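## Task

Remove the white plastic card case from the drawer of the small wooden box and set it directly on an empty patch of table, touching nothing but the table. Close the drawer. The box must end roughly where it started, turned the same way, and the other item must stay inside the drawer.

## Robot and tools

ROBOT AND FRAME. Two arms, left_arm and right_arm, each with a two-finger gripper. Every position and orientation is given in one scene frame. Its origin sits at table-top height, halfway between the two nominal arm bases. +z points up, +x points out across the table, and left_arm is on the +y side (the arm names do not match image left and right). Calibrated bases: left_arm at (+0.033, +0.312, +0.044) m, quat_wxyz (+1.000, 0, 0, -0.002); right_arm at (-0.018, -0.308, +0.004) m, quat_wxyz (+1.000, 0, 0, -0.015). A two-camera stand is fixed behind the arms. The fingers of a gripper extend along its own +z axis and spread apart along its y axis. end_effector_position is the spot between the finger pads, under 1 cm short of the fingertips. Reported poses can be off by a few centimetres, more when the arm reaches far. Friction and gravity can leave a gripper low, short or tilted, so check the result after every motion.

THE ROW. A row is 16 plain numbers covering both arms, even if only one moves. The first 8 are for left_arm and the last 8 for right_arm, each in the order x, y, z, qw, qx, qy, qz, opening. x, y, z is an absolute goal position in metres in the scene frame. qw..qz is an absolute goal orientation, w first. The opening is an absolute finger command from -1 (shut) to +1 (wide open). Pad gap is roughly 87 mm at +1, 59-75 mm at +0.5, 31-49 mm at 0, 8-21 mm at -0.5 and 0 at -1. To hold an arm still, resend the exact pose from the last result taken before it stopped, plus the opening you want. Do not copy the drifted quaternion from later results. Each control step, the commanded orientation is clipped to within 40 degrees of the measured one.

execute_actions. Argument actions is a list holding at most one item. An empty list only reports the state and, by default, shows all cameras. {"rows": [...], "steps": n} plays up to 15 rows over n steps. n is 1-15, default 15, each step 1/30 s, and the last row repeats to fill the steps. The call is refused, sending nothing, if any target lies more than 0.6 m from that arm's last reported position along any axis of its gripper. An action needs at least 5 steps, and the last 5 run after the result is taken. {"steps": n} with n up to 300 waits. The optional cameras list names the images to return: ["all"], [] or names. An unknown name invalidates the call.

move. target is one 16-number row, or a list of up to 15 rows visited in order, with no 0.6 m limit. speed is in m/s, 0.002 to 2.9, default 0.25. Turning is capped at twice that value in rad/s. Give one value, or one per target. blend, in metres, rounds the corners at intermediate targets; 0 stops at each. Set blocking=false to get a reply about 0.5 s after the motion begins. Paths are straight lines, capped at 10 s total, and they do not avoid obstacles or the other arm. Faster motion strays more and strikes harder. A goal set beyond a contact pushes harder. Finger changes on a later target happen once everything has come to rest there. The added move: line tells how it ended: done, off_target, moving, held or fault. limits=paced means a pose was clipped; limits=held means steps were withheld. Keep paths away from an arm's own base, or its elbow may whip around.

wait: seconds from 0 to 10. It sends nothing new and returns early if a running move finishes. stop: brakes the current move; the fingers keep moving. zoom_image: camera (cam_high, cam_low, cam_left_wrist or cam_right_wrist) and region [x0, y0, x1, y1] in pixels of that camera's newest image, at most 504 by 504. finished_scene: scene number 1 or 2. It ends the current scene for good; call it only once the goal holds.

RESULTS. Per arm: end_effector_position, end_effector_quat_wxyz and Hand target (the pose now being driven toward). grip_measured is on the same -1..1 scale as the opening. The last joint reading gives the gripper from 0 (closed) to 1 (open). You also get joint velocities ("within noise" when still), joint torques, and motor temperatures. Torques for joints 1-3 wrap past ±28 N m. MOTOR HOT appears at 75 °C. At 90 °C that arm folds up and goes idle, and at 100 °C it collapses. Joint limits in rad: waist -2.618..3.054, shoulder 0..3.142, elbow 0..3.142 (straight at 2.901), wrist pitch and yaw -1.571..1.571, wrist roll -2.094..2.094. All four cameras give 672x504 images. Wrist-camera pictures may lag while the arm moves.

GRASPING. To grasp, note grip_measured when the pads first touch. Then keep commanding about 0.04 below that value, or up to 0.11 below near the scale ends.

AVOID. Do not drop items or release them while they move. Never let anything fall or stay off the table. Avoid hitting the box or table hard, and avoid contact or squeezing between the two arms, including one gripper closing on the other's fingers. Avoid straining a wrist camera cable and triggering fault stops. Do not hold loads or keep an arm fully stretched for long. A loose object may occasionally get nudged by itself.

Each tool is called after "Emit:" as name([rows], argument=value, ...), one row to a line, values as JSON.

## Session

Emit:
execute_actions(actions=[])

Emit:
zoom_image(camera="cam_high", region=[200, 100, 420, 320])

Scene clock: 0.00 s of 6000.00 s.
left_arm: end_effector_position=(+0.3955, +0.3456, +0.0646) grip_measured=+1.000 end_effector_quat_wxyz=(+0.507, -0.077, +0.853, +0.094) | right_arm: end_effector_position=(+0.3525, -0.3477, +0.0524) grip_measured=+1.000 end_effector_quat_wxyz=(+0.567, +0.099, +0.815, -0.070)
Joint positions: left_arm=[-0.026 1.561 0.39 0.665 -0.269 -0.053 1] | right_arm=[0.013 1.515 0.345 0.807 0.213 0.077 1]
Joint velocities: within noise
Joint torques (N m): no reading
Motor temperatures (°C): left_arm=[25 31 31 27 24 26 23] | right_arm=[25 28 27 27 27 28 27]
Heat: left arm: 31 °C; right arm: 28 °C.
Hand target: left_arm +0.3971, +0.3456, +0.0670; +0.510, -0.078, +0.852, +0.094 | right_arm +0.3575, -0.3479, +0.0612; +0.579, +0.100, +0.807, -0.069
camera_calibration:
cam_left_wrist: T_world_to_cam=[[0.23701, -0.96728, -0.09055, 0.24458], [-0.94971, -0.21105, -0.23131, 0.48822], [0.20464, 0.14082, -0.96866, 0.07759]] pos_world=[0.38982, 0.32869, 0.21024]
cam_right_wrist: T_world_to_cam=[[-0.23207, -0.97246, 0.02141, -0.25925], [-0.91927, 0.21208, -0.3316, 0.4348], [0.31793, -0.09663, -0.94318, 0.04397]] pos_world=[0.32556, -0.34007, 0.19121]

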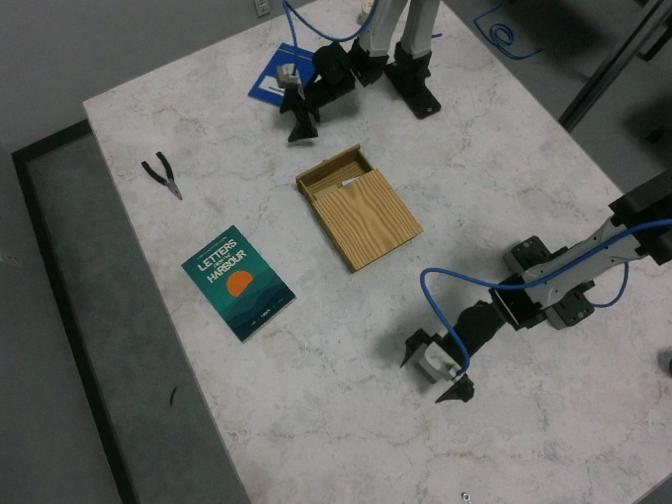

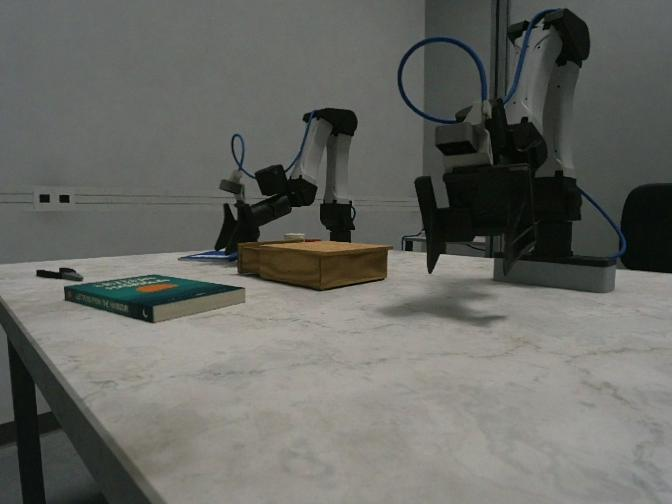

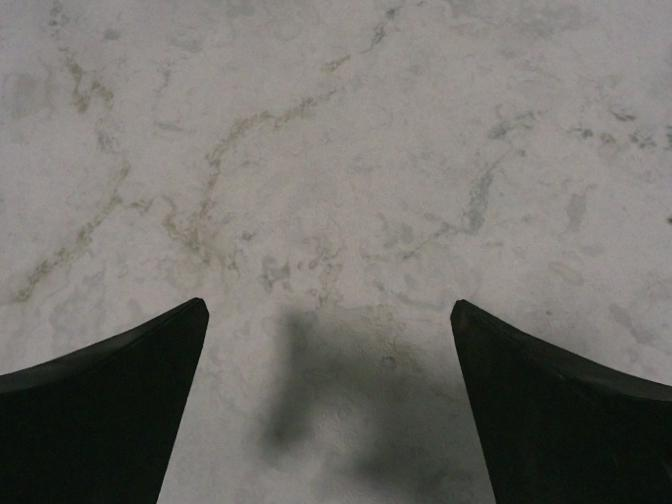

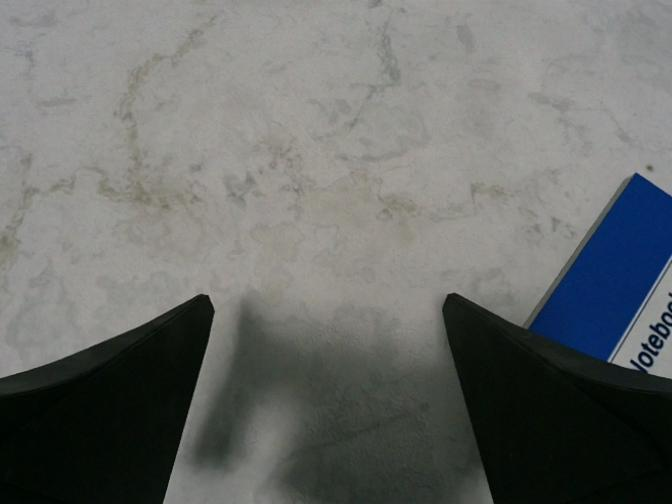

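Scaled by 2.291 from the camera's image (finer frame: 960x720).

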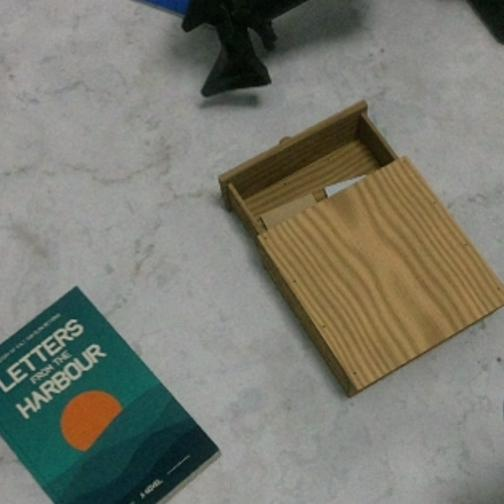

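Emit:
move(target=[0.3955,0.3456,0.0646,0.507,-0.077,0.853,0.094,1,0.31,-0.16,0.19,0.174,0,0.985,0,-0.9], speed=0.35, cameras=["cam_right_wrist"])

Scene clock: 2.87 s of 6000.00 s.
left_arm: end_effector_position=(+0.3955, +0.3456, +0.0646) grip_measured=+1.000 end_effector_quat_wxyz=(+0.507, -0.077, +0.853, +0.094) | right_arm: end_effector_position=(+0.3058, -0.1641, +0.1870) grip_measured=-0.899 end_effector_quat_wxyz=(+0.173, -0.005, +0.985, -0.007)
Joint positions: left_arm=[-0.026 1.561 0.39 0.665 -0.269 -0.053 1] | right_arm=[0.478 1.758 1.758 -1.26 0.159 0.413 0.05]
Joint torques (N m): left_arm=[0.06 -4.92 5.52 2.25 -0.08 0.15] | right_arm=[0.03 -5.29 10.99 0.73 0.01 -0.02]
Heat: left arm: 32 °C; right arm: 29 °C.
Hand target: left_arm +0.3954, +0.3456, +0.0645; +0.507, -0.077, +0.853, +0.094 | right_arm +0.3100, -0.1601, +0.1899; +0.174, +0.000, +0.985, +0.000
Off the commanded pose: left_arm 0.000 m, 0 deg | right_arm 0.007 m, 1 deg.
Kept back: nothing.
move: done
cam_right_wrist: T_world_to_cam=[[0.02773, -0.99941, 0.02022, -0.17805], [-0.86222, -0.01368, 0.50635, 0.18641], [-0.50577, -0.03148, -0.86209, 0.4509]] pos_world=[0.39372, -0.1612, 0.29793]

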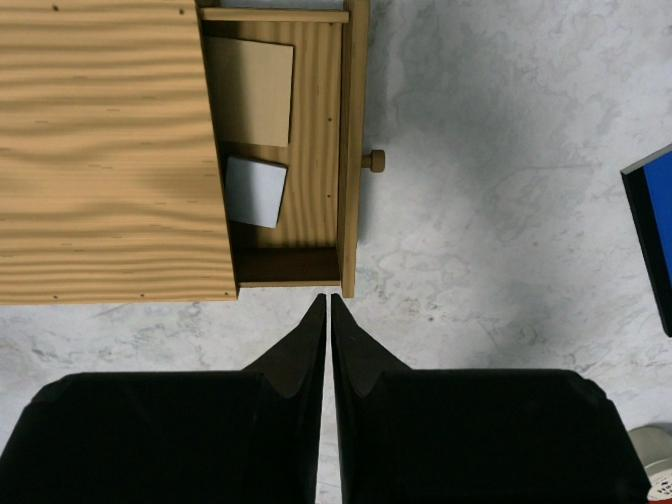

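Emit:
move([
  [0.3955,0.3456,0.0646,0.507,-0.077,0.853,0.094,1,0.333,-0.148,0.12,0.1305,0,0.9914,0,-0.9],
  [0.3955,0.3456,0.0646,0.507,-0.077,0.853,0.094,1,0.333,-0.148,0.058,0.1305,0,0.9914,0,-0.9],
  [0.3955,0.3456,0.0646,0.507,-0.077,0.853,0.094,1,0.333,-0.222,0.058,0.1305,0,0.9914,0,-0.9],
], speed=[0.25,0.15,0.06], cameras=["cam_right_wrist","cam_high"])

Emit:
zoom_image(camera="cam_high", region=[250, 100, 450, 300])

Scene clock: 7.03 s of 6000.00 s.
left_arm: end_effector_position=(+0.3955, +0.3456, +0.0646) grip_measured=+1.000 end_effector_quat_wxyz=(+0.507, -0.077, +0.853, +0.094) | right_arm: end_effector_position=(+0.3266, -0.2177, +0.0438) grip_measured=-0.899 end_effector_quat_wxyz=(+0.103, +0.003, +0.995, -0.004)
Joint positions: left_arm=[-0.026 1.561 0.39 0.665 -0.269 -0.053 1] | right_arm=[0.285 1.899 1.376 -0.851 0.06 0.255 0.05]
Joint torques (N m): left_arm=[0.03 -4.88 5.56 2.23 -0.07 0.15] | right_arm=[-1.09 -11.32 6.79 0.74 0.06 -0.32]
Heat: left arm: 32 °C; right arm: 29 °C.
Hand target: left_arm +0.3954, +0.3456, +0.0645; +0.507, -0.077, +0.853, +0.094 | right_arm +0.3328, -0.2220, +0.0579; +0.130, +0.000, +0.991, -0.001
Off the commanded pose: left_arm 0.000 m, 0 deg | right_arm 0.016 m, 3 deg.
Kept back: nothing.
move: off_target (right_arm)
cam_right_wrist: T_world_to_cam=[[0.01387, -0.99985, 0.01061, -0.22445], [-0.78194, -0.00424, 0.62334, 0.24683], [-0.6232, -0.01694, -0.78188, 0.37428]] pos_world=[0.42937, -0.21703, 0.14116]
Images, in order (width x height): cam_high 672x504, cam_right_wrist 672x504.

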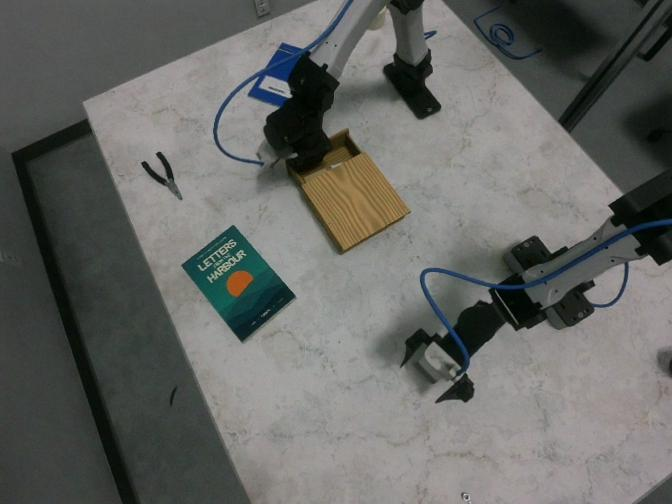

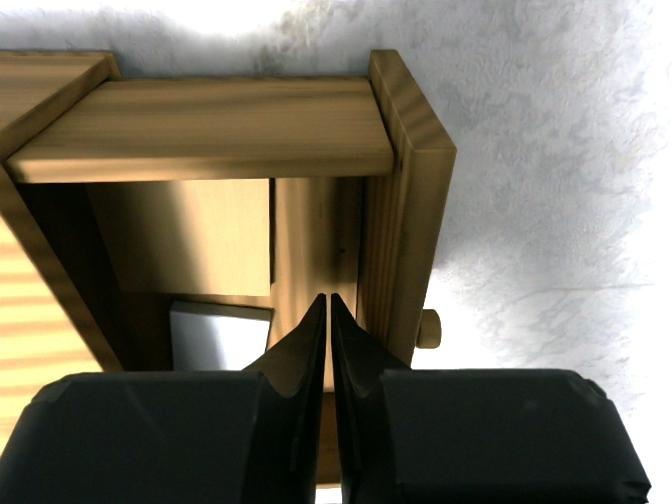

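Scaled by 2.520 from the camera's image (finer frame: 960x720).

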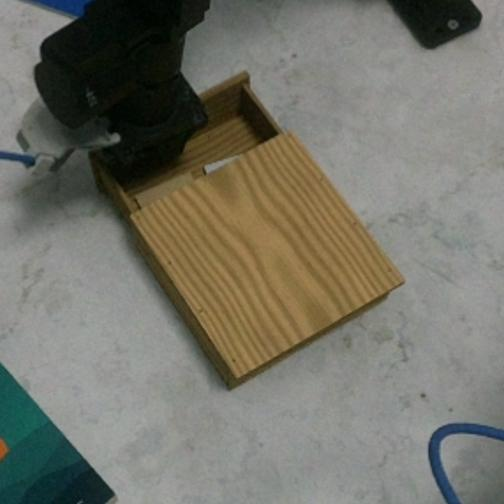

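Emit:
move([
  [0.36,0.12,0.17,0.1261,-0.0338,0.9576,-0.2566,-1,0.333,-0.215,0.065,0.1274,0.0282,0.9679,0.2145,-0.9],
  [0.335,0.0,0.14,0.1261,-0.0338,0.9576,-0.2566,-1,0.333,-0.205,0.065,0.1274,0.0282,0.9679,0.2145,-0.9],
  [0.335,0.0,0.095,0.1261,-0.0338,0.9576,-0.2566,-1,0.333,-0.205,0.065,0.1274,0.0282,0.9679,0.2145,-0.9],
], speed=[0.25,0.2,0.05], cameras=["cam_left_wrist","cam_right_wrist","cam_low","cam_high"])

Scene clock: 13.50 s of 6000.00 s.
left_arm: end_effector_position=(+0.3358, -0.0008, +0.1049) grip_measured=-0.999 end_effector_quat_wxyz=(+0.127, -0.031, +0.955, -0.267) | right_arm: end_effector_position=(+0.3293, -0.2066, +0.0549) grip_measured=-0.899 end_effector_quat_wxyz=(+0.104, +0.033, +0.970, +0.216)
Joint positions: left_arm=[-0.632 1.858 1.26 -0.423 0.253 -0.772 0.001] | right_arm=[0.098 1.851 1.283 -0.734 -0.409 0.191 0.05]
Joint torques (N m): left_arm=[-0.54 -7.49 5.87 1.78 -0.09 0.13] | right_arm=[0.76 -10.44 6.64 0.9 -0.11 -0.1]
Heat: left arm: 33 °C; right arm: 31 °C.
Hand target: left_arm +0.3348, +0.0002, +0.0951; +0.126, -0.034, +0.958, -0.256 | right_arm +0.3329, -0.2050, +0.0651; +0.127, +0.028, +0.968, +0.215
Off the commanded pose: left_arm 0.010 m, 1 deg | right_arm 0.011 m, 3 deg.
Kept back: nothing.
move: off_target (right_arm)
cam_left_wrist: T_world_to_cam=[[-0.00854, -0.86213, 0.50662, -0.05285], [-0.83201, 0.28716, 0.47465, 0.25452], [-0.55469, -0.41746, -0.71976, 0.40608]] pos_world=[0.43656, 0.05087, 0.19825]
cam_right_wrist: T_world_to_cam=[[0.00207, -0.90561, -0.4241, -0.16626], [-0.78897, -0.26206, 0.55575, 0.19478], [-0.61443, 0.33346, -0.71504, 0.45065]] pos_world=[0.43091, -0.24979, 0.14347]

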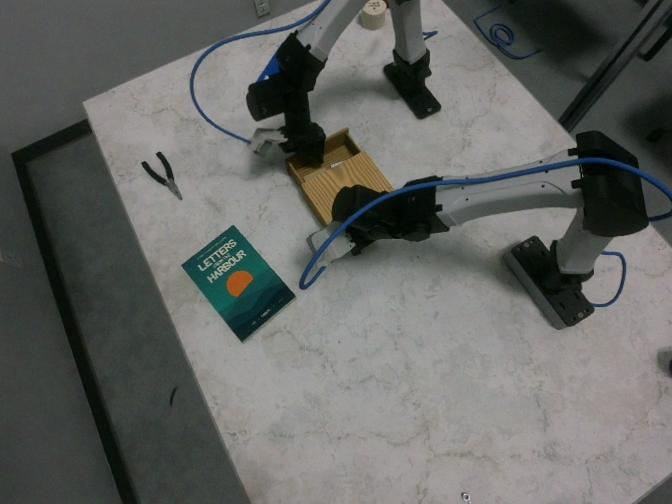

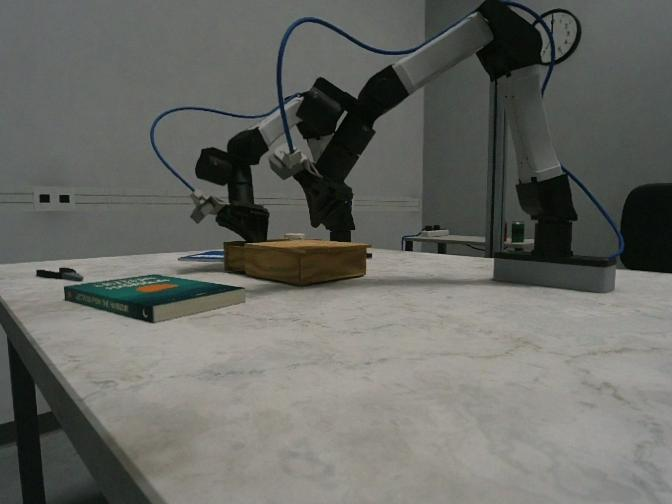

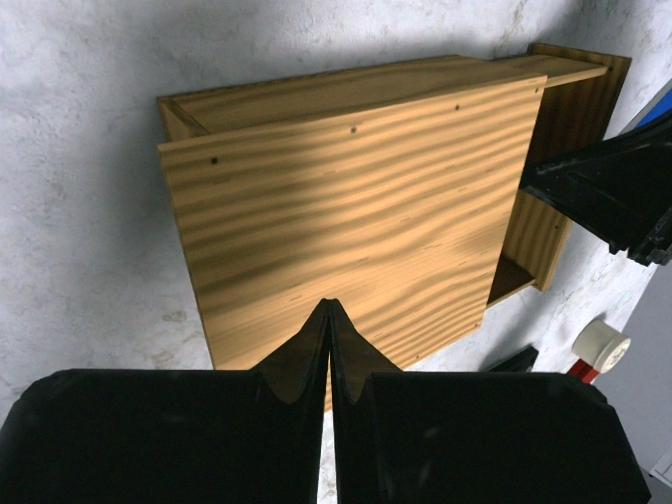

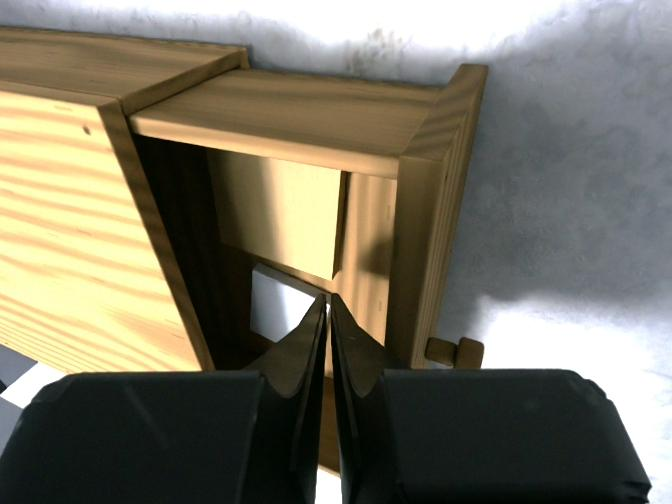

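Emit:
move([
  [0.335,0.0,0.045,0.1261,-0.0338,0.9576,-0.2566,-1,0.335,-0.205,0.065,0.1274,0.0282,0.9679,0.2145,-0.9],
  [0.335,0.0,0.03,0.1261,-0.0338,0.9576,-0.2566,-1,0.335,-0.285,0.065,0.1274,0.0282,0.9679,0.2145,-0.9],
], speed=[0.04,0.06], cameras=["cam_left_wrist","cam_high","cam_right_wrist"])

Emit:
zoom_image(camera="cam_high", region=[250, 100, 450, 300])

Scene clock: 17.30 s of 6000.00 s.
left_arm: end_effector_position=(+0.3511, -0.0198, +0.0686) grip_measured=-1.000 end_effector_quat_wxyz=(+0.159, -0.026, +0.937, -0.309) | right_arm: end_effector_position=(+0.3263, -0.2634, +0.0656) grip_measured=-0.901 end_effector_quat_wxyz=(+0.109, +0.035, +0.962, +0.249)
Joint positions: left_arm=[-0.637 1.944 1.155 -0.118 0.272 -0.791 0] | right_arm=[-0.096 1.851 1.309 -0.836 -0.52 -0.002 0.05]
Joint torques (N m): left_arm=[-0.12 -5.86 3.89 1.19 -0.28 0.35] | right_arm=[-2.47 -7.28 9.77 0.55 0.34 -0.56]
Heat: left arm: 34 °C; right arm: 32 °C.
Hand target: left_arm +0.3338, +0.0006, +0.0326; +0.126, -0.033, +0.958, -0.257 | right_arm +0.3343, -0.2847, +0.0656; +0.127, +0.029, +0.968, +0.215
Off the commanded pose: left_arm 0.046 m, 8 deg | right_arm 0.023 m, 5 deg.
Kept back: nothing.
move: off_target (left_arm, right_arm)
cam_left_wrist: T_world_to_cam=[[-0.04933, -0.81532, 0.57691, -0.04031], [-0.86276, 0.3258, 0.38666, 0.30751], [-0.5032, -0.47866, -0.7195, 0.36113]] pos_world=[0.44504, 0.03981, 0.16419]
cam_right_wrist: T_world_to_cam=[[0.0081, -0.87482, -0.48437, -0.20306], [-0.79675, -0.29835, 0.52553, 0.16661], [-0.60426, 0.38167, -0.69943, 0.48381]] pos_world=[0.42673, -0.31259, 0.15248]
Images, in order (width x height): cam_high 672x504, cam_left_wrist 672x504, cam_right_wrist 672x504.

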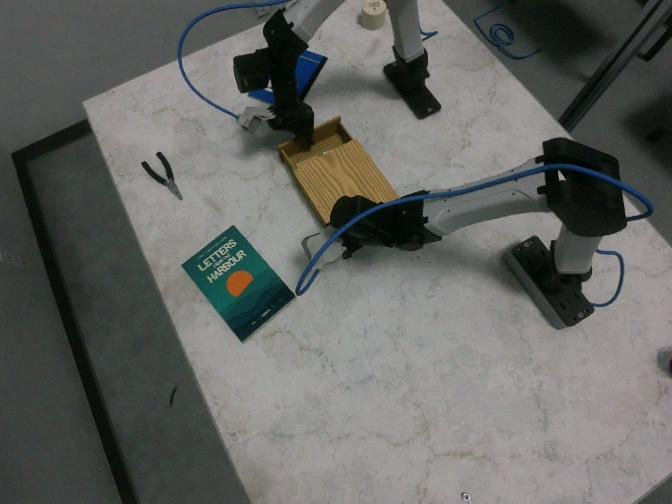

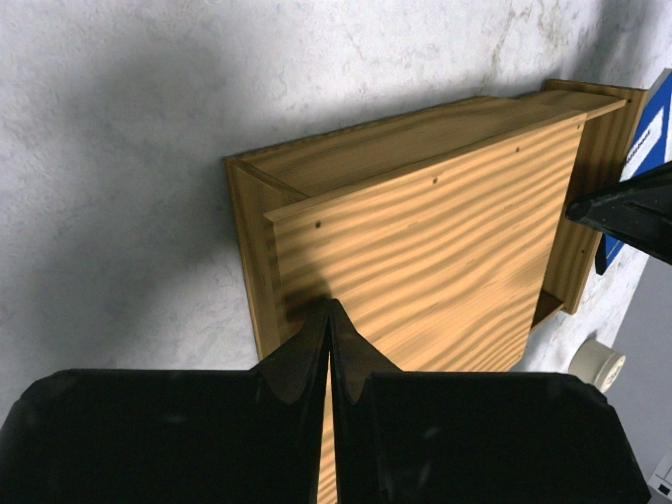

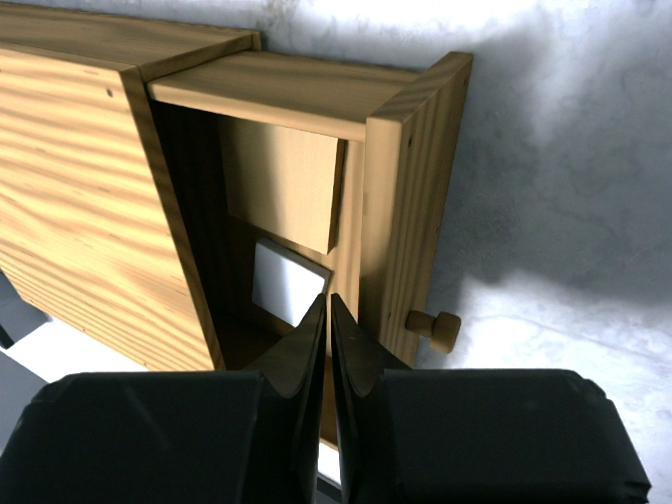

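Scaled by 2.520 from the camera's image (finer frame: 960x720).

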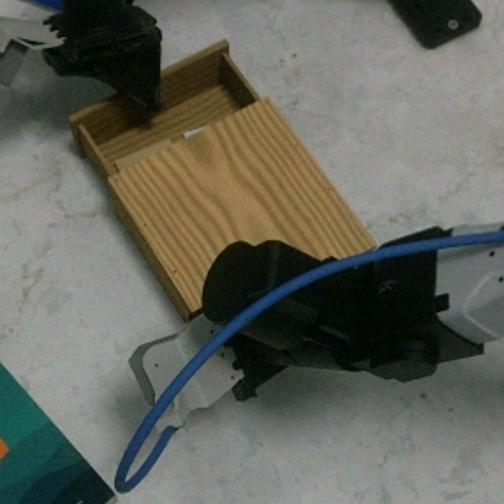

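Emit:
move([
  [0.345,0.02,0.12,0.1261,-0.0338,0.9576,-0.2566,-1,0.335,-0.245,0.13,0.1274,0.0282,0.9679,0.2145,-0.9],
  [0.38,0.22,0.15,0.1261,-0.0338,0.9576,-0.2566,-1,0.31,-0.25,0.15,0.141,-0.6929,0.6929,0.141,-0.95],
], speed=[0.2,0.4], cameras=["cam_right_wrist","cam_high"])

Scene clock: 23.33 s of 6000.00 s.
left_arm: end_effector_position=(+0.3752, +0.2200, +0.1452) grip_measured=-1.000 end_effector_quat_wxyz=(+0.122, -0.038, +0.960, -0.250) | right_arm: end_effector_position=(+0.3061, -0.2510, +0.1324) grip_measured=-0.949 end_effector_quat_wxyz=(-0.123, +0.684, -0.702, -0.158)
Joint positions: left_arm=[-0.008 1.753 1.338 -0.859 0.487 -0.165 0] | right_arm=[0.109 1.816 1.618 -1.388 -0.403 -1.469 0.026]
Joint torques (N m): left_arm=[0.53 -6.94 8.81 1.1 0.4 0.29] | right_arm=[0.44 -9.48 10.33 0.04 -0.25 -0.29]
Motor temperatures (°C): left_arm=[25 37 35 30 24 26 23] | right_arm=[25 33 29 28 27 28 27]
Heat: left arm: 37 °C; right arm: 33 °C.
Hand target: left_arm +0.3799, +0.2200, +0.1499; +0.126, -0.034, +0.958, -0.256 | right_arm +0.3096, -0.2500, +0.1497; -0.141, +0.693, -0.693, -0.141
Off the commanded pose: left_arm 0.007 m, 1 deg | right_arm 0.018 m, 3 deg.
Kept back: nothing.
move: off_target (right_arm); target 2's new opening was sent with right_arm's hand 0.018 m and 3 deg from that target
cam_right_wrist: T_world_to_cam=[[0.99883, 0.00516, -0.04815, -0.29986], [0.02673, -0.88788, 0.4593, -0.27212], [-0.04038, -0.46005, -0.88697, 0.15447]] pos_world=[0.31302, -0.169, 0.24756]
Images, in order (width x height): cam_high 672x504, cam_right_wrist 672x504.

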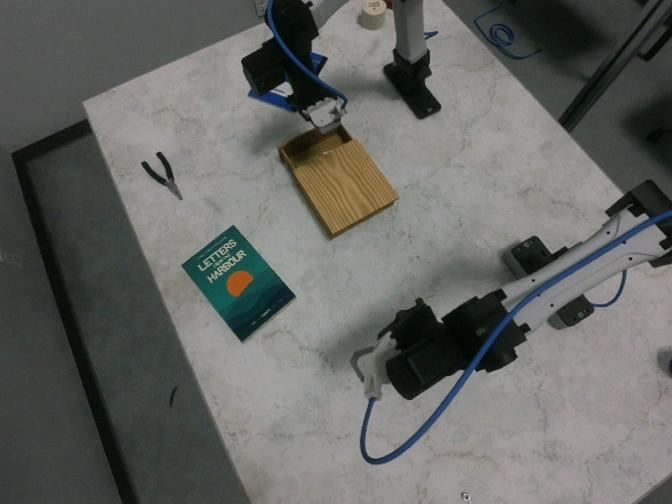

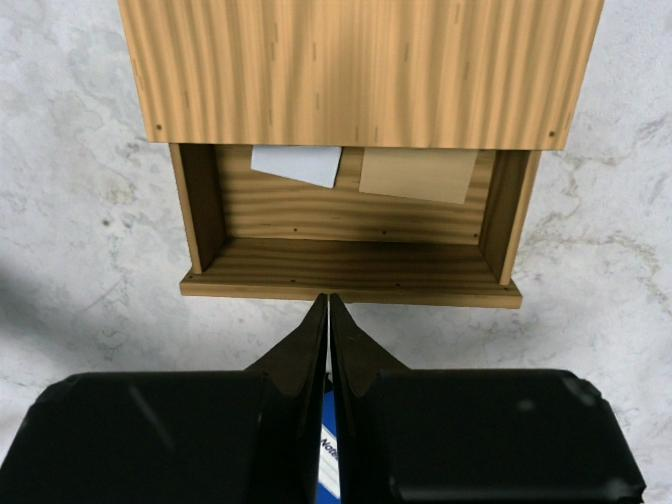

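Emit:
move([
  [0.38,0.22,0.15,0.1261,-0.0338,0.9576,-0.2566,-1,0.288,-0.227,0.09,0.141,-0.6929,0.6929,0.141,-0.95],
  [0.38,0.22,0.15,0.1261,-0.0338,0.9576,-0.2566,-1,0.288,-0.225,0.030,0.141,-0.6929,0.6929,0.141,-0.95],
  [0.38,0.22,0.15,0.1261,-0.0338,0.9576,-0.2566,-1,0.30,-0.262,0.026,0.141,-0.6929,0.6929,0.141,-0.95],
  [0.38,0.22,0.15,0.1261,-0.0338,0.9576,-0.2566,-1,0.30,-0.255,0.12,0.141,-0.6929,0.6929,0.141,-0.95],
], speed=[0.2,0.08,0.06,0.2], cameras=["cam_right_wrist"])

Scene clock: 28.70 s of 6000.00 s.
left_arm: end_effector_position=(+0.3752, +0.2200, +0.1452) grip_measured=-1.000 end_effector_quat_wxyz=(+0.122, -0.038, +0.960, -0.250) | right_arm: end_effector_position=(+0.2960, -0.2567, +0.1055) grip_measured=-0.949 end_effector_quat_wxyz=(-0.129, +0.690, -0.696, -0.154)
Joint positions: left_arm=[-0.008 1.753 1.338 -0.859 0.487 -0.165 0] | right_arm=[0.094 1.763 1.447 -1.263 -0.404 -1.501 0.025]
Joint torques (N m): left_arm=[0.51 -6.9 8.85 1.1 0.4 0.28] | right_arm=[0.81 -8.32 10.21 0.02 -0.29 -0.09]
Heat: left arm: 38 °C; right arm: 33 °C.
Hand target: left_arm +0.3799, +0.2200, +0.1499; +0.126, -0.034, +0.958, -0.256 | right_arm +0.2998, -0.2550, +0.1198; -0.141, +0.693, -0.693, -0.141
Off the commanded pose: left_arm 0.007 m, 1 deg | right_arm 0.015 m, 2 deg.
Kept back: nothing.
move: off_target (right_arm)
cam_right_wrist: T_world_to_cam=[[0.99939, 0.01868, -0.02938, -0.28968], [0.03006, -0.88878, 0.45736, -0.26555], [-0.01757, -0.45796, -0.8888, 0.1216]] pos_world=[0.29962, -0.17491, 0.22102]

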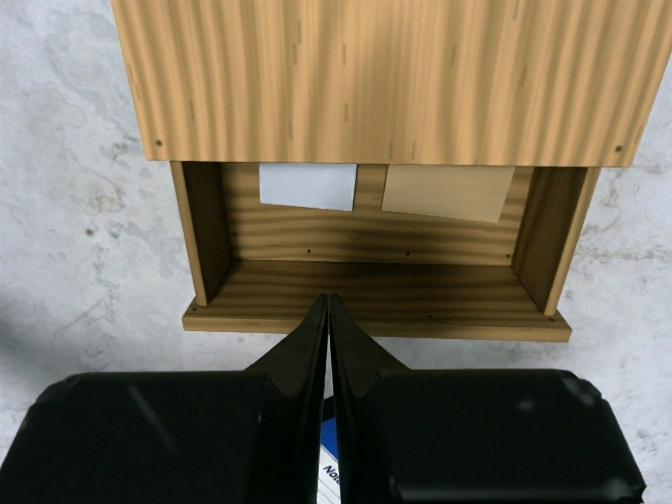

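Emit:
move([
  [0.38,0.22,0.15,0.1261,-0.0338,0.9576,-0.2566,-1,0.287,-0.226,0.065,0.141,-0.6929,0.6929,0.141,-0.95],
  [0.38,0.22,0.15,0.1261,-0.0338,0.9576,-0.2566,-1,0.287,-0.225,0.008,0.141,-0.6929,0.6929,0.141,-0.95],
  [0.38,0.22,0.15,0.1261,-0.0338,0.9576,-0.2566,-1,0.300,-0.268,0.006,0.141,-0.6929,0.6929,0.141,-0.95],
  [0.38,0.22,0.15,0.1261,-0.0338,0.9576,-0.2566,-1,0.30,-0.25,0.12,0.141,-0.6929,0.6929,0.141,-0.95],
], speed=[0.2,0.08,0.06,0.2], cameras=["cam_right_wrist"])

Scene clock: 33.67 s of 6000.00 s.
left_arm: end_effector_position=(+0.3752, +0.2200, +0.1452) grip_measured=-1.000 end_effector_quat_wxyz=(+0.122, -0.038, +0.960, -0.250) | right_arm: end_effector_position=(+0.2959, -0.2517, +0.1051) grip_measured=-0.950 end_effector_quat_wxyz=(-0.129, +0.690, -0.695, -0.154)
Joint positions: left_arm=[-0.008 1.753 1.338 -0.859 0.487 -0.165 0] | right_arm=[0.109 1.764 1.447 -1.257 -0.405 -1.486 0.025]
Joint torques (N m): left_arm=[0.55 -6.89 8.8 1.11 0.39 0.3] | right_arm=[0.81 -8.46 10.3 -0.01 -0.26 -0.08]
Heat: left arm: 39 °C; right arm: 33 °C.
Hand target: left_arm +0.3799, +0.2200, +0.1499; +0.126, -0.034, +0.958, -0.256 | right_arm +0.2997, -0.2501, +0.1198; -0.141, +0.693, -0.693, -0.141
Off the commanded pose: left_arm 0.007 m, 1 deg | right_arm 0.016 m, 2 deg.
Kept back: nothing.
move: off_target (right_arm)
cam_right_wrist: T_world_to_cam=[[0.99933, 0.02065, -0.03015, -0.28917], [0.03215, -0.88884, 0.4571, -0.26159], [-0.01736, -0.45776, -0.88891, 0.12348]] pos_world=[0.29953, -0.17001, 0.22062]

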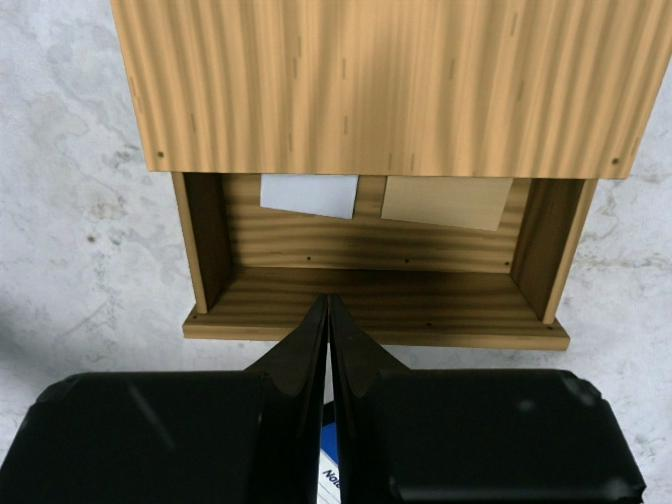

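Emit:
move([
  [0.38,0.22,0.15,0.1261,-0.0338,0.9576,-0.2566,-1,0.287,-0.228,0.06,0.141,-0.6929,0.6929,0.141,-0.95],
  [0.38,0.22,0.15,0.1261,-0.0338,0.9576,-0.2566,-1,0.287,-0.228,0.010,0.141,-0.6929,0.6929,0.141,-0.95],
], speed=[0.2,0.08], cameras=["cam_right_wrist","cam_low"])

Emit:
zoom_image(camera="cam_low", region=[180, 180, 380, 300])

Scene clock: 35.97 s of 6000.00 s.
left_arm: end_effector_position=(+0.3752, +0.2200, +0.1452) grip_measured=-1.000 end_effector_quat_wxyz=(+0.122, -0.038, +0.960, -0.250) | right_arm: end_effector_position=(+0.2800, -0.2303, +0.0364) grip_measured=-0.950 end_effector_quat_wxyz=(-0.136, +0.686, -0.699, -0.148)
Joint positions: left_arm=[-0.008 1.753 1.338 -0.859 0.487 -0.165 0] | right_arm=[0.183 1.743 1.142 -0.918 -0.401 -1.389 0.025]
Joint torques (N m): left_arm=[0.57 -6.93 8.87 1.11 0.39 0.3] | right_arm=[0.76 -2.65 2.18 1.25 -0.27 -0.34]
Heat: left arm: 39 °C; right arm: 33 °C.
Hand target: left_arm +0.3799, +0.2200, +0.1499; +0.126, -0.034, +0.958, -0.256 | right_arm +0.2847, -0.2286, +0.0123; -0.140, +0.693, -0.693, -0.142
Off the commanded pose: left_arm 0.007 m, 1 deg | right_arm 0.027 m, 1 deg.
Kept back: nothing.
move: off_target (right_arm)
cam_right_wrist: T_world_to_cam=[[0.9999, 0.00546, -0.0133, -0.27996], [0.01093, -0.88947, 0.45686, -0.20483], [-0.00933, -0.45696, -0.88944, 0.06997]] pos_world=[0.28283, -0.14869, 0.15209]
Images, in order (width x height): cam_low 672x504, cam_right_wrist 672x504.

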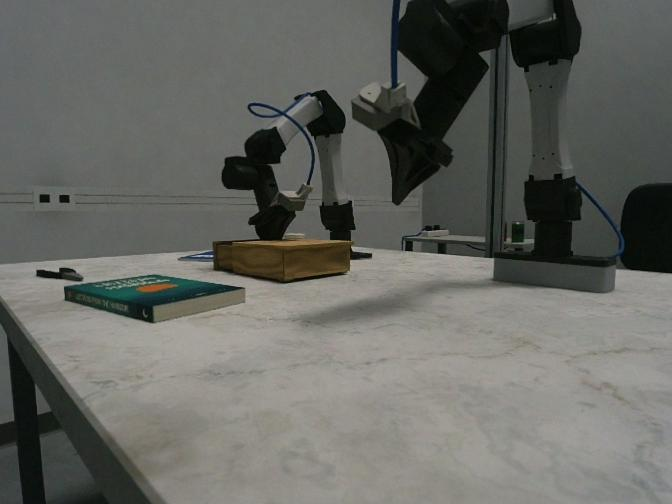

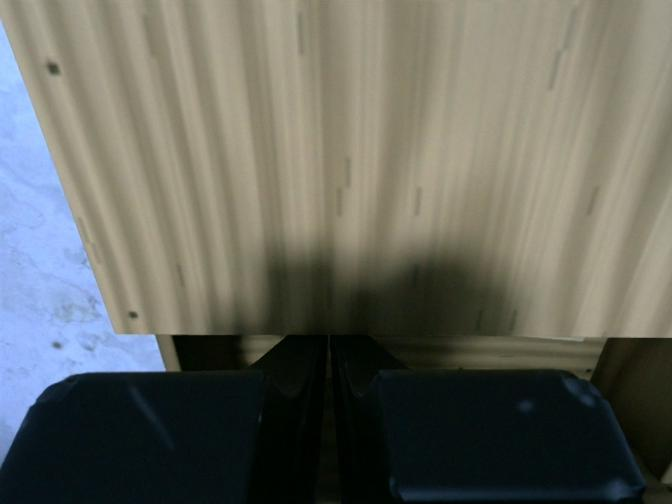

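Scaled by 2.520 from the camera's image (finer frame: 960x720).

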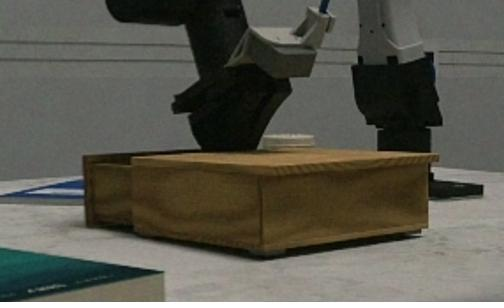

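Emit:
move([
  [0.38,0.22,0.15,0.1261,-0.0338,0.9576,-0.2566,-1,0.285,-0.235,0.11,-0.0123,-0.646,0.707,0.2876,-1],
  [0.38,0.22,0.15,0.1261,-0.0338,0.9576,-0.2566,-1,0.256,-0.228,0.08,-0.0123,-0.646,0.707,0.2876,-1],
  [0.38,0.22,0.15,0.1261,-0.0338,0.9576,-0.2566,-1,0.256,-0.227,0.028,-0.0123,-0.646,0.707,0.2876,-1],
], speed=[0.2,0.15,0.08], cameras=["cam_right_wrist"])

Scene clock: 40.37 s of 6000.00 s.
left_arm: end_effector_position=(+0.3752, +0.2200, +0.1452) grip_measured=-1.000 end_effector_quat_wxyz=(+0.122, -0.038, +0.960, -0.250) | right_arm: end_effector_position=(+0.2523, -0.2336, +0.0378) grip_measured=-0.999 end_effector_quat_wxyz=(+0.021, +0.640, -0.714, -0.283)
Joint positions: left_arm=[-0.008 1.753 1.338 -0.859 0.487 -0.165 0] | right_arm=[0.163 2.043 1.461 -1.372 -0.44 -1.416 0]
Joint torques (N m): left_arm=[0.54 -6.94 8.84 1.12 0.41 0.29] | right_arm=[1.09 -5.98 5.56 -0.22 -0.47 -0.3]
Heat: left arm: 40 °C; right arm: 33 °C.
Hand target: left_arm +0.3799, +0.2200, +0.1499; +0.126, -0.034, +0.958, -0.256 | right_arm +0.2557, -0.2272, +0.0284; -0.012, -0.646, +0.707, +0.288
Off the commanded pose: left_arm 0.007 m, 1 deg | right_arm 0.012 m, 2 deg.
Kept back: nothing.
move: off_target (right_arm)
cam_right_wrist: T_world_to_cam=[[0.90531, -0.00025, -0.42475, -0.21423], [0.20027, -0.88162, 0.42736, -0.25291], [-0.37457, -0.47196, -0.79809, 0.15466]] pos_world=[0.30252, -0.15003, 0.14053]

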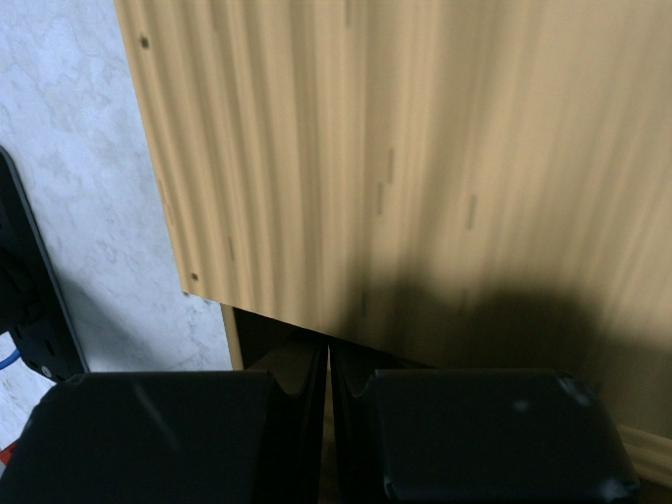

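Emit:
move([
  [0.38,0.22,0.15,0.1261,-0.0338,0.9576,-0.2566,-1,0.288,-0.23,0.030,-0.0123,-0.646,0.707,0.2876,-1],
  [0.38,0.22,0.15,0.1261,-0.0338,0.9576,-0.2566,-1,0.29,-0.235,0.10,-0.0123,-0.646,0.707,0.2876,-1],
  [0.38,0.22,0.15,0.1261,-0.0338,0.9576,-0.2566,-1,0.30,-0.25,0.13,0.141,-0.6929,0.6929,0.141,-0.95],
], speed=[0.06,0.15,0.3], cameras=["cam_right_wrist"])

Scene clock: 44.43 s of 6000.00 s.
left_arm: end_effector_position=(+0.3752, +0.2200, +0.1452) grip_measured=-1.000 end_effector_quat_wxyz=(+0.122, -0.038, +0.960, -0.250) | right_arm: end_effector_position=(+0.2970, -0.2469, +0.1192) grip_measured=-0.951 end_effector_quat_wxyz=(-0.122, +0.688, -0.697, -0.160)
Joint positions: left_arm=[-0.008 1.753 1.338 -0.859 0.487 -0.165 0] | right_arm=[0.124 1.783 1.525 -1.327 -0.404 -1.466 0.024]
Joint torques (N m): left_arm=[0.53 -6.93 8.83 1.12 0.39 0.3] | right_arm=[-0.69 -9.98 6.64 0.23 -0.27 -0.26]
Heat: left arm: 40 °C; right arm: 34 °C.
Hand target: left_arm +0.3799, +0.2200, +0.1499; +0.126, -0.034, +0.958, -0.256 | right_arm +0.2998, -0.2499, +0.1299; -0.141, +0.693, -0.693, -0.141
Off the commanded pose: left_arm 0.007 m, 1 deg | right_arm 0.012 m, 3 deg.
Kept back: nothing.
move: off_target (right_arm); target 3's new opening was sent with right_arm's hand 0.012 m and 3 deg from that target
cam_right_wrist: T_world_to_cam=[[0.99866, 0.0172, -0.04881, -0.28837], [0.03771, -0.88781, 0.45866, -0.26538], [-0.03544, -0.45989, -0.88727, 0.14292]] pos_world=[0.30306, -0.16492, 0.23445]

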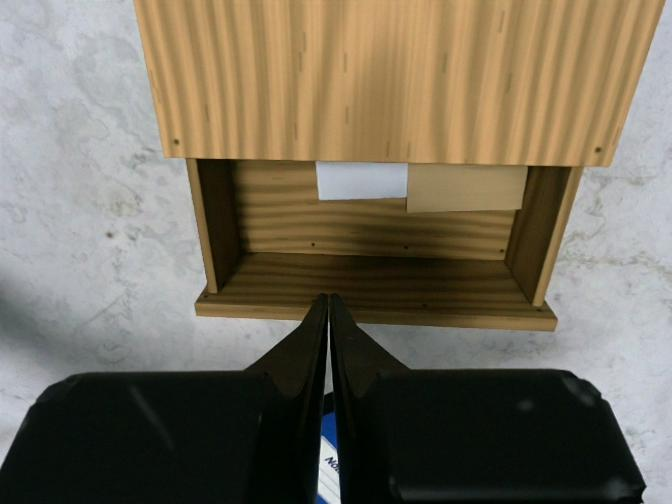

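Emit:
move([
  [0.38,0.22,0.15,0.1261,-0.0338,0.9576,-0.2566,-1,0.371,-0.258,0.11,0.0616,-0.7044,0.7044,0.0616,-1],
  [0.38,0.22,0.15,0.1261,-0.0338,0.9576,-0.2566,-1,0.371,-0.258,0.030,0.0616,-0.7044,0.7044,0.0616,-1],
  [0.38,0.22,0.15,0.1261,-0.0338,0.9576,-0.2566,-1,0.371,-0.205,0.030,0.0616,-0.7044,0.7044,0.0616,-1],
  [0.38,0.22,0.15,0.1261,-0.0338,0.9576,-0.2566,-1,0.371,-0.225,0.07,0.0616,-0.7044,0.7044,0.0616,-1],
  [0.38,0.22,0.15,0.1261,-0.0338,0.9576,-0.2566,-1,0.31,-0.25,0.13,0.141,-0.6929,0.6929,0.141,0.3],
], speed=[0.2,0.1,0.06,0.15,0.25], cameras=["cam_right_wrist","cam_high"])

Scene clock: 52.20 s of 6000.00 s.
left_arm: end_effector_position=(+0.3752, +0.2200, +0.1452) grip_measured=-1.000 end_effector_quat_wxyz=(+0.122, -0.038, +0.960, -0.250) | right_arm: end_effector_position=(+0.3139, -0.2506, +0.1195) grip_measured=+0.299 end_effector_quat_wxyz=(-0.127, +0.691, -0.697, -0.141)
Joint positions: left_arm=[-0.008 1.753 1.338 -0.859 0.487 -0.165 0] | right_arm=[0.12 1.816 1.57 -1.309 -0.381 -1.469 0.649]
Joint torques (N m): left_arm=[0.58 -6.94 8.84 1.1 0.39 0.28] | right_arm=[-0.46 -9.8 6.75 0.04 -0.49 -0.28]
Heat: left arm: 41 °C; right arm: 34 °C.
Hand target: left_arm +0.3799, +0.2200, +0.1499; +0.126, -0.034, +0.958, -0.256 | right_arm +0.3100, -0.2500, +0.1297; -0.141, +0.693, -0.693, -0.141
Off the commanded pose: left_arm 0.007 m, 1 deg | right_arm 0.011 m, 2 deg.
Kept back: nothing.
move: off_target (right_arm); target 5's new opening was sent with right_arm's hand 0.011 m and 2 deg from that target
cam_right_wrist: T_world_to_cam=[[0.99976, 0.01557, -0.01516, -0.30995], [0.02092, -0.8787, 0.47692, -0.26414], [-0.0059, -0.47713, -0.87881, 0.12744]] pos_world=[0.31616, -0.16647, 0.23327]
Images, in order (width x height): cam_high 672x504, cam_right_wrist 672x504.

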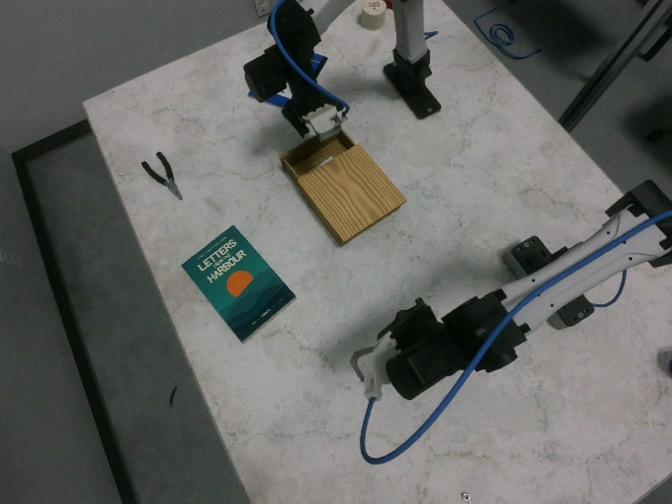

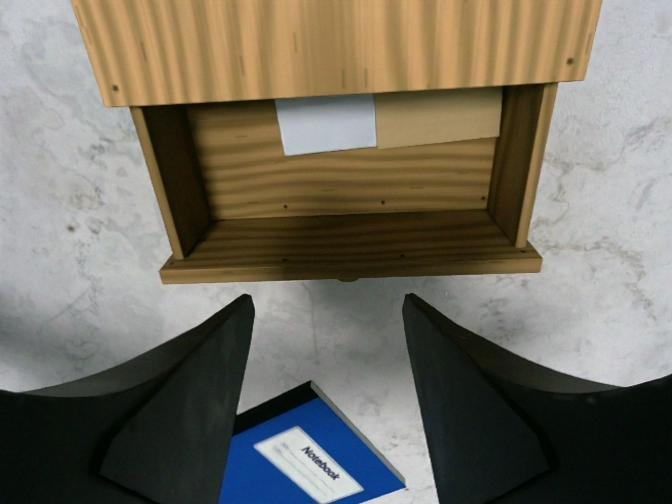

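Emit:
move([
  [0.38,0.22,0.15,0.1261,-0.0338,0.9576,-0.2566,-1,0.325,-0.235,0.12,0.0616,-0.7044,0.7044,0.0616,-1],
  [0.38,0.22,0.15,0.1261,-0.0338,0.9576,-0.2566,-1,0.325,-0.228,0.075,0.0616,-0.7044,0.7044,0.0616,-1],
  [0.38,0.22,0.15,0.1261,-0.0338,0.9576,-0.2566,-1,0.325,-0.135,0.075,0.0616,-0.7044,0.7044,0.0616,-1],
  [0.38,0.22,0.15,0.1261,-0.0338,0.9576,-0.2566,-1,0.325,-0.17,0.08,0.0616,-0.7044,0.7044,0.0616,-1],
  [0.38,0.22,0.15,0.1261,-0.0338,0.9576,-0.2566,-1,0.31,-0.23,0.15,0.141,-0.6929,0.6929,0.141,0.3],
], speed=[0.25,0.15,0.06,0.15,0.25], cameras=["cam_right_wrist","cam_high"])

Emit:
zoom_image(camera="cam_high", region=[250, 100, 450, 300])

Scene clock: 59.43 s of 6000.00 s.
left_arm: end_effector_position=(+0.3752, +0.2200, +0.1452) grip_measured=-1.000 end_effector_quat_wxyz=(+0.122, -0.038, +0.960, -0.250) | right_arm: end_effector_position=(+0.3056, -0.2315, +0.1362) grip_measured=+0.299 end_effector_quat_wxyz=(-0.120, +0.690, -0.698, -0.145)
Joint positions: left_arm=[-0.008 1.753 1.338 -0.859 0.487 -0.165 0] | right_arm=[0.18 1.803 1.62 -1.364 -0.379 -1.404 0.649]
Joint torques (N m): left_arm=[0.55 -6.91 8.84 1.11 0.39 0.29] | right_arm=[-0.54 -8.25 10.4 0.11 -0.45 -0.27]
Motor temperatures (°C): left_arm=[25 42 40 29 24 26 23] | right_arm=[25 34 30 27 27 28 27]
Heat: left arm: 42 °C; right arm: 34 °C.
Hand target: left_arm +0.3799, +0.2200, +0.1499; +0.126, -0.034, +0.958, -0.256 | right_arm +0.3097, -0.2300, +0.1499; -0.141, +0.693, -0.693, -0.141
Off the commanded pose: left_arm 0.007 m, 1 deg | right_arm 0.015 m, 3 deg.
Kept back: nothing.
move: off_target (right_arm); target 5's new opening was sent with right_arm's hand 0.015 m and 3 deg from that target
cam_right_wrist: T_world_to_cam=[[0.99939, 0.01551, -0.03137, -0.29931], [0.02866, -0.87708, 0.4795, -0.25747], [-0.02007, -0.4801, -0.87698, 0.15455]] pos_world=[0.30961, -0.14698, 0.2496]
Images, in order (width x height): cam_high 672x504, cam_right_wrist 672x504.

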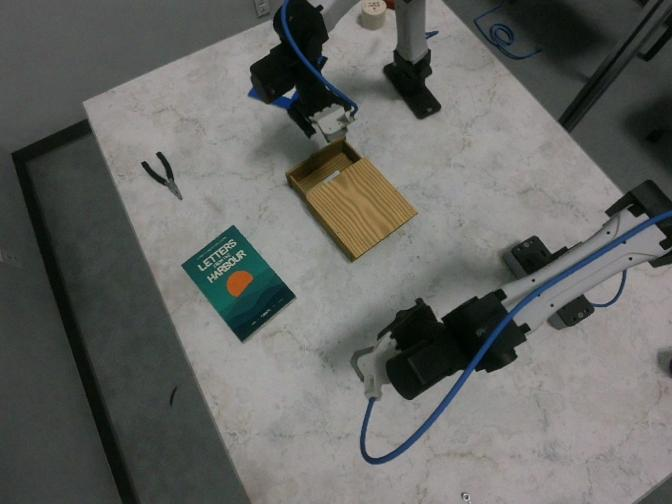

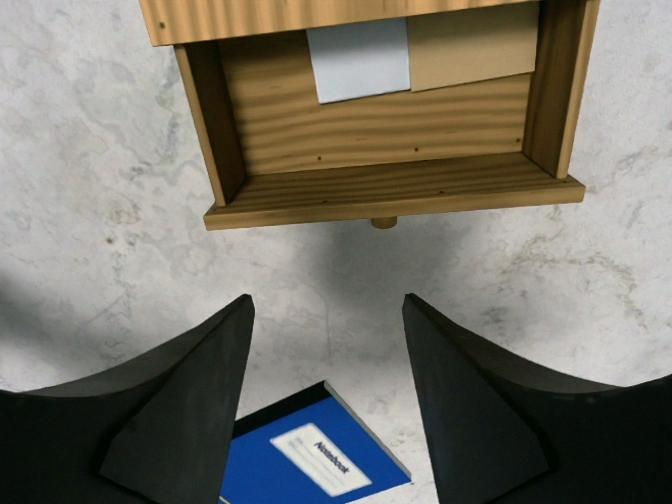

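Scaled by 2.520 from the camera's image (finer frame: 960x720).

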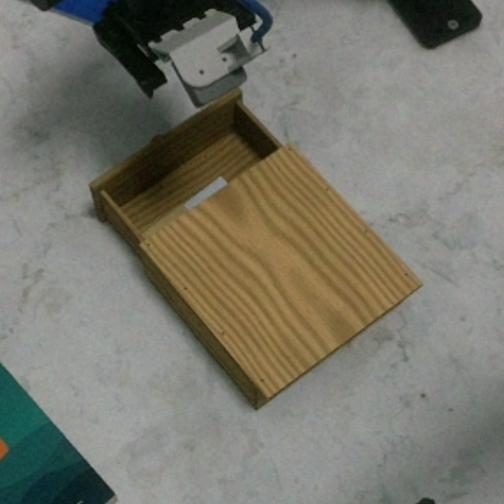

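Emit:
move([
  [0.38,0.22,0.15,0.1261,-0.0338,0.9576,-0.2566,-1,0.318,-0.195,0.13,0.2302,-0.6686,0.6686,0.2302,-1],
  [0.38,0.22,0.15,0.1261,-0.0338,0.9576,-0.2566,-1,0.318,-0.172,0.10,0.2302,-0.6686,0.6686,0.2302,-1],
  [0.38,0.22,0.15,0.1261,-0.0338,0.9576,-0.2566,-1,0.318,-0.124,0.038,0.2302,-0.6686,0.6686,0.2302,-1],
], speed=[0.2,0.1,0.06], cameras=["cam_right_wrist"])

Scene clock: 64.37 s of 6000.00 s.
left_arm: end_effector_position=(+0.3752, +0.2200, +0.1452) grip_measured=-1.000 end_effector_quat_wxyz=(+0.122, -0.038, +0.960, -0.250) | right_arm: end_effector_position=(+0.3171, -0.1314, +0.0442) grip_measured=-0.999 end_effector_quat_wxyz=(-0.228, +0.668, -0.672, -0.225)
Joint positions: left_arm=[-0.008 1.753 1.338 -0.859 0.487 -0.165 0] | right_arm=[0.328 1.868 1.27 -0.746 -0.616 -1.195 0]
Joint torques (N m): left_arm=[0.54 -6.98 8.84 1.12 0.38 0.3] | right_arm=[1.42 -5.96 6.91 0.82 -0.5 -0.05]
Heat: left arm: 42 °C; right arm: 34 °C.
Hand target: left_arm +0.3799, +0.2200, +0.1499; +0.126, -0.034, +0.958, -0.256 | right_arm +0.3177, -0.1242, +0.0382; -0.230, +0.669, -0.668, -0.230
Off the commanded pose: left_arm 0.007 m, 1 deg | right_arm 0.010 m, 1 deg.
Kept back: nothing.
move: done
cam_right_wrist: T_world_to_cam=[[0.99985, 0.01125, 0.01295, -0.31786], [0.00804, -0.97425, 0.22532, -0.12086], [0.01515, -0.22518, -0.9742, 0.14883]] pos_world=[0.31653, -0.08066, 0.17634]

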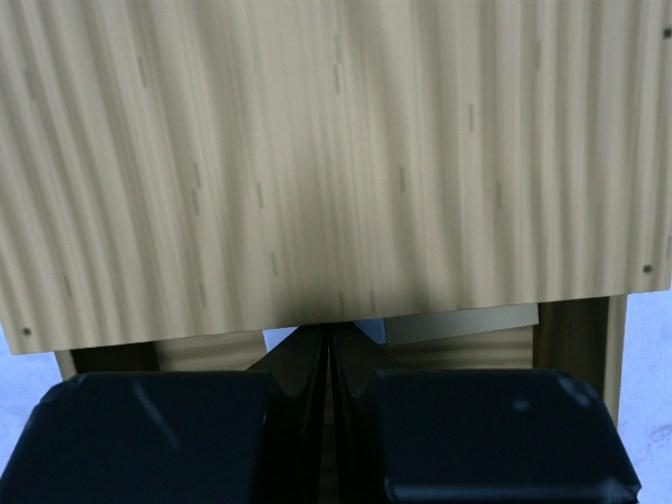

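Emit:
move([
  [0.38,0.22,0.15,0.1261,-0.0338,0.9576,-0.2566,-1,0.318,-0.113,0.048,0.2302,-0.6686,0.6686,0.2302,-1],
  [0.38,0.22,0.15,0.1261,-0.0338,0.9576,-0.2566,-1,0.318,-0.113,0.024,0.2302,-0.6686,0.6686,0.2302,-1],
  [0.38,0.22,0.15,0.1261,-0.0338,0.9576,-0.2566,-1,0.313,-0.175,0.024,0.2302,-0.6686,0.6686,0.2302,-1],
  [0.38,0.22,0.15,0.1261,-0.0338,0.9576,-0.2566,-1,0.313,-0.165,0.08,0.2302,-0.6686,0.6686,0.2302,-1],
  [0.38,0.22,0.15,0.1261,-0.0338,0.9576,-0.2566,-1,0.31,-0.22,0.15,0.141,-0.6929,0.6929,0.141,0.4],
], speed=[0.08,0.06,0.06,0.12,0.25], cameras=["cam_right_wrist"])

Scene clock: 70.93 s of 6000.00 s.
left_arm: end_effector_position=(+0.3752, +0.2200, +0.1452) grip_measured=-1.000 end_effector_quat_wxyz=(+0.122, -0.038, +0.960, -0.250) | right_arm: end_effector_position=(+0.3046, -0.2178, +0.1408) grip_measured=+0.399 end_effector_quat_wxyz=(-0.131, +0.690, -0.696, -0.151)
Joint positions: left_arm=[-0.008 1.753 1.338 -0.859 0.487 -0.165 0] | right_arm=[0.21 1.793 1.624 -1.352 -0.399 -1.372 0.7]
Joint torques (N m): left_arm=[0.5 -6.9 8.81 1.1 0.41 0.3] | right_arm=[-0.51 -7.21 10.39 0.13 -0.27 -0.3]
Heat: left arm: 42 °C; right arm: 35 °C.
Hand target: left_arm +0.3799, +0.2200, +0.1499; +0.126, -0.034, +0.958, -0.256 | right_arm +0.3098, -0.2201, +0.1499; -0.141, +0.693, -0.693, -0.141
Off the commanded pose: left_arm 0.007 m, 1 deg | right_arm 0.011 m, 2 deg.
Kept back: nothing.
move: off_target (right_arm); target 5's new opening was sent with right_arm's hand 0.011 m and 2 deg from that target
cam_right_wrist: T_world_to_cam=[[0.99962, 0.01624, -0.02223, -0.29962], [0.02464, -0.88811, 0.45898, -0.24588], [-0.01229, -0.45935, -0.88817, 0.16891]] pos_world=[0.30764, -0.13591, 0.25621]

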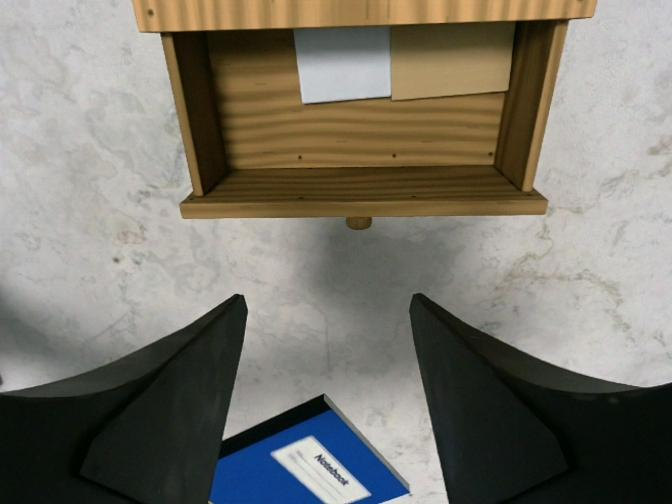

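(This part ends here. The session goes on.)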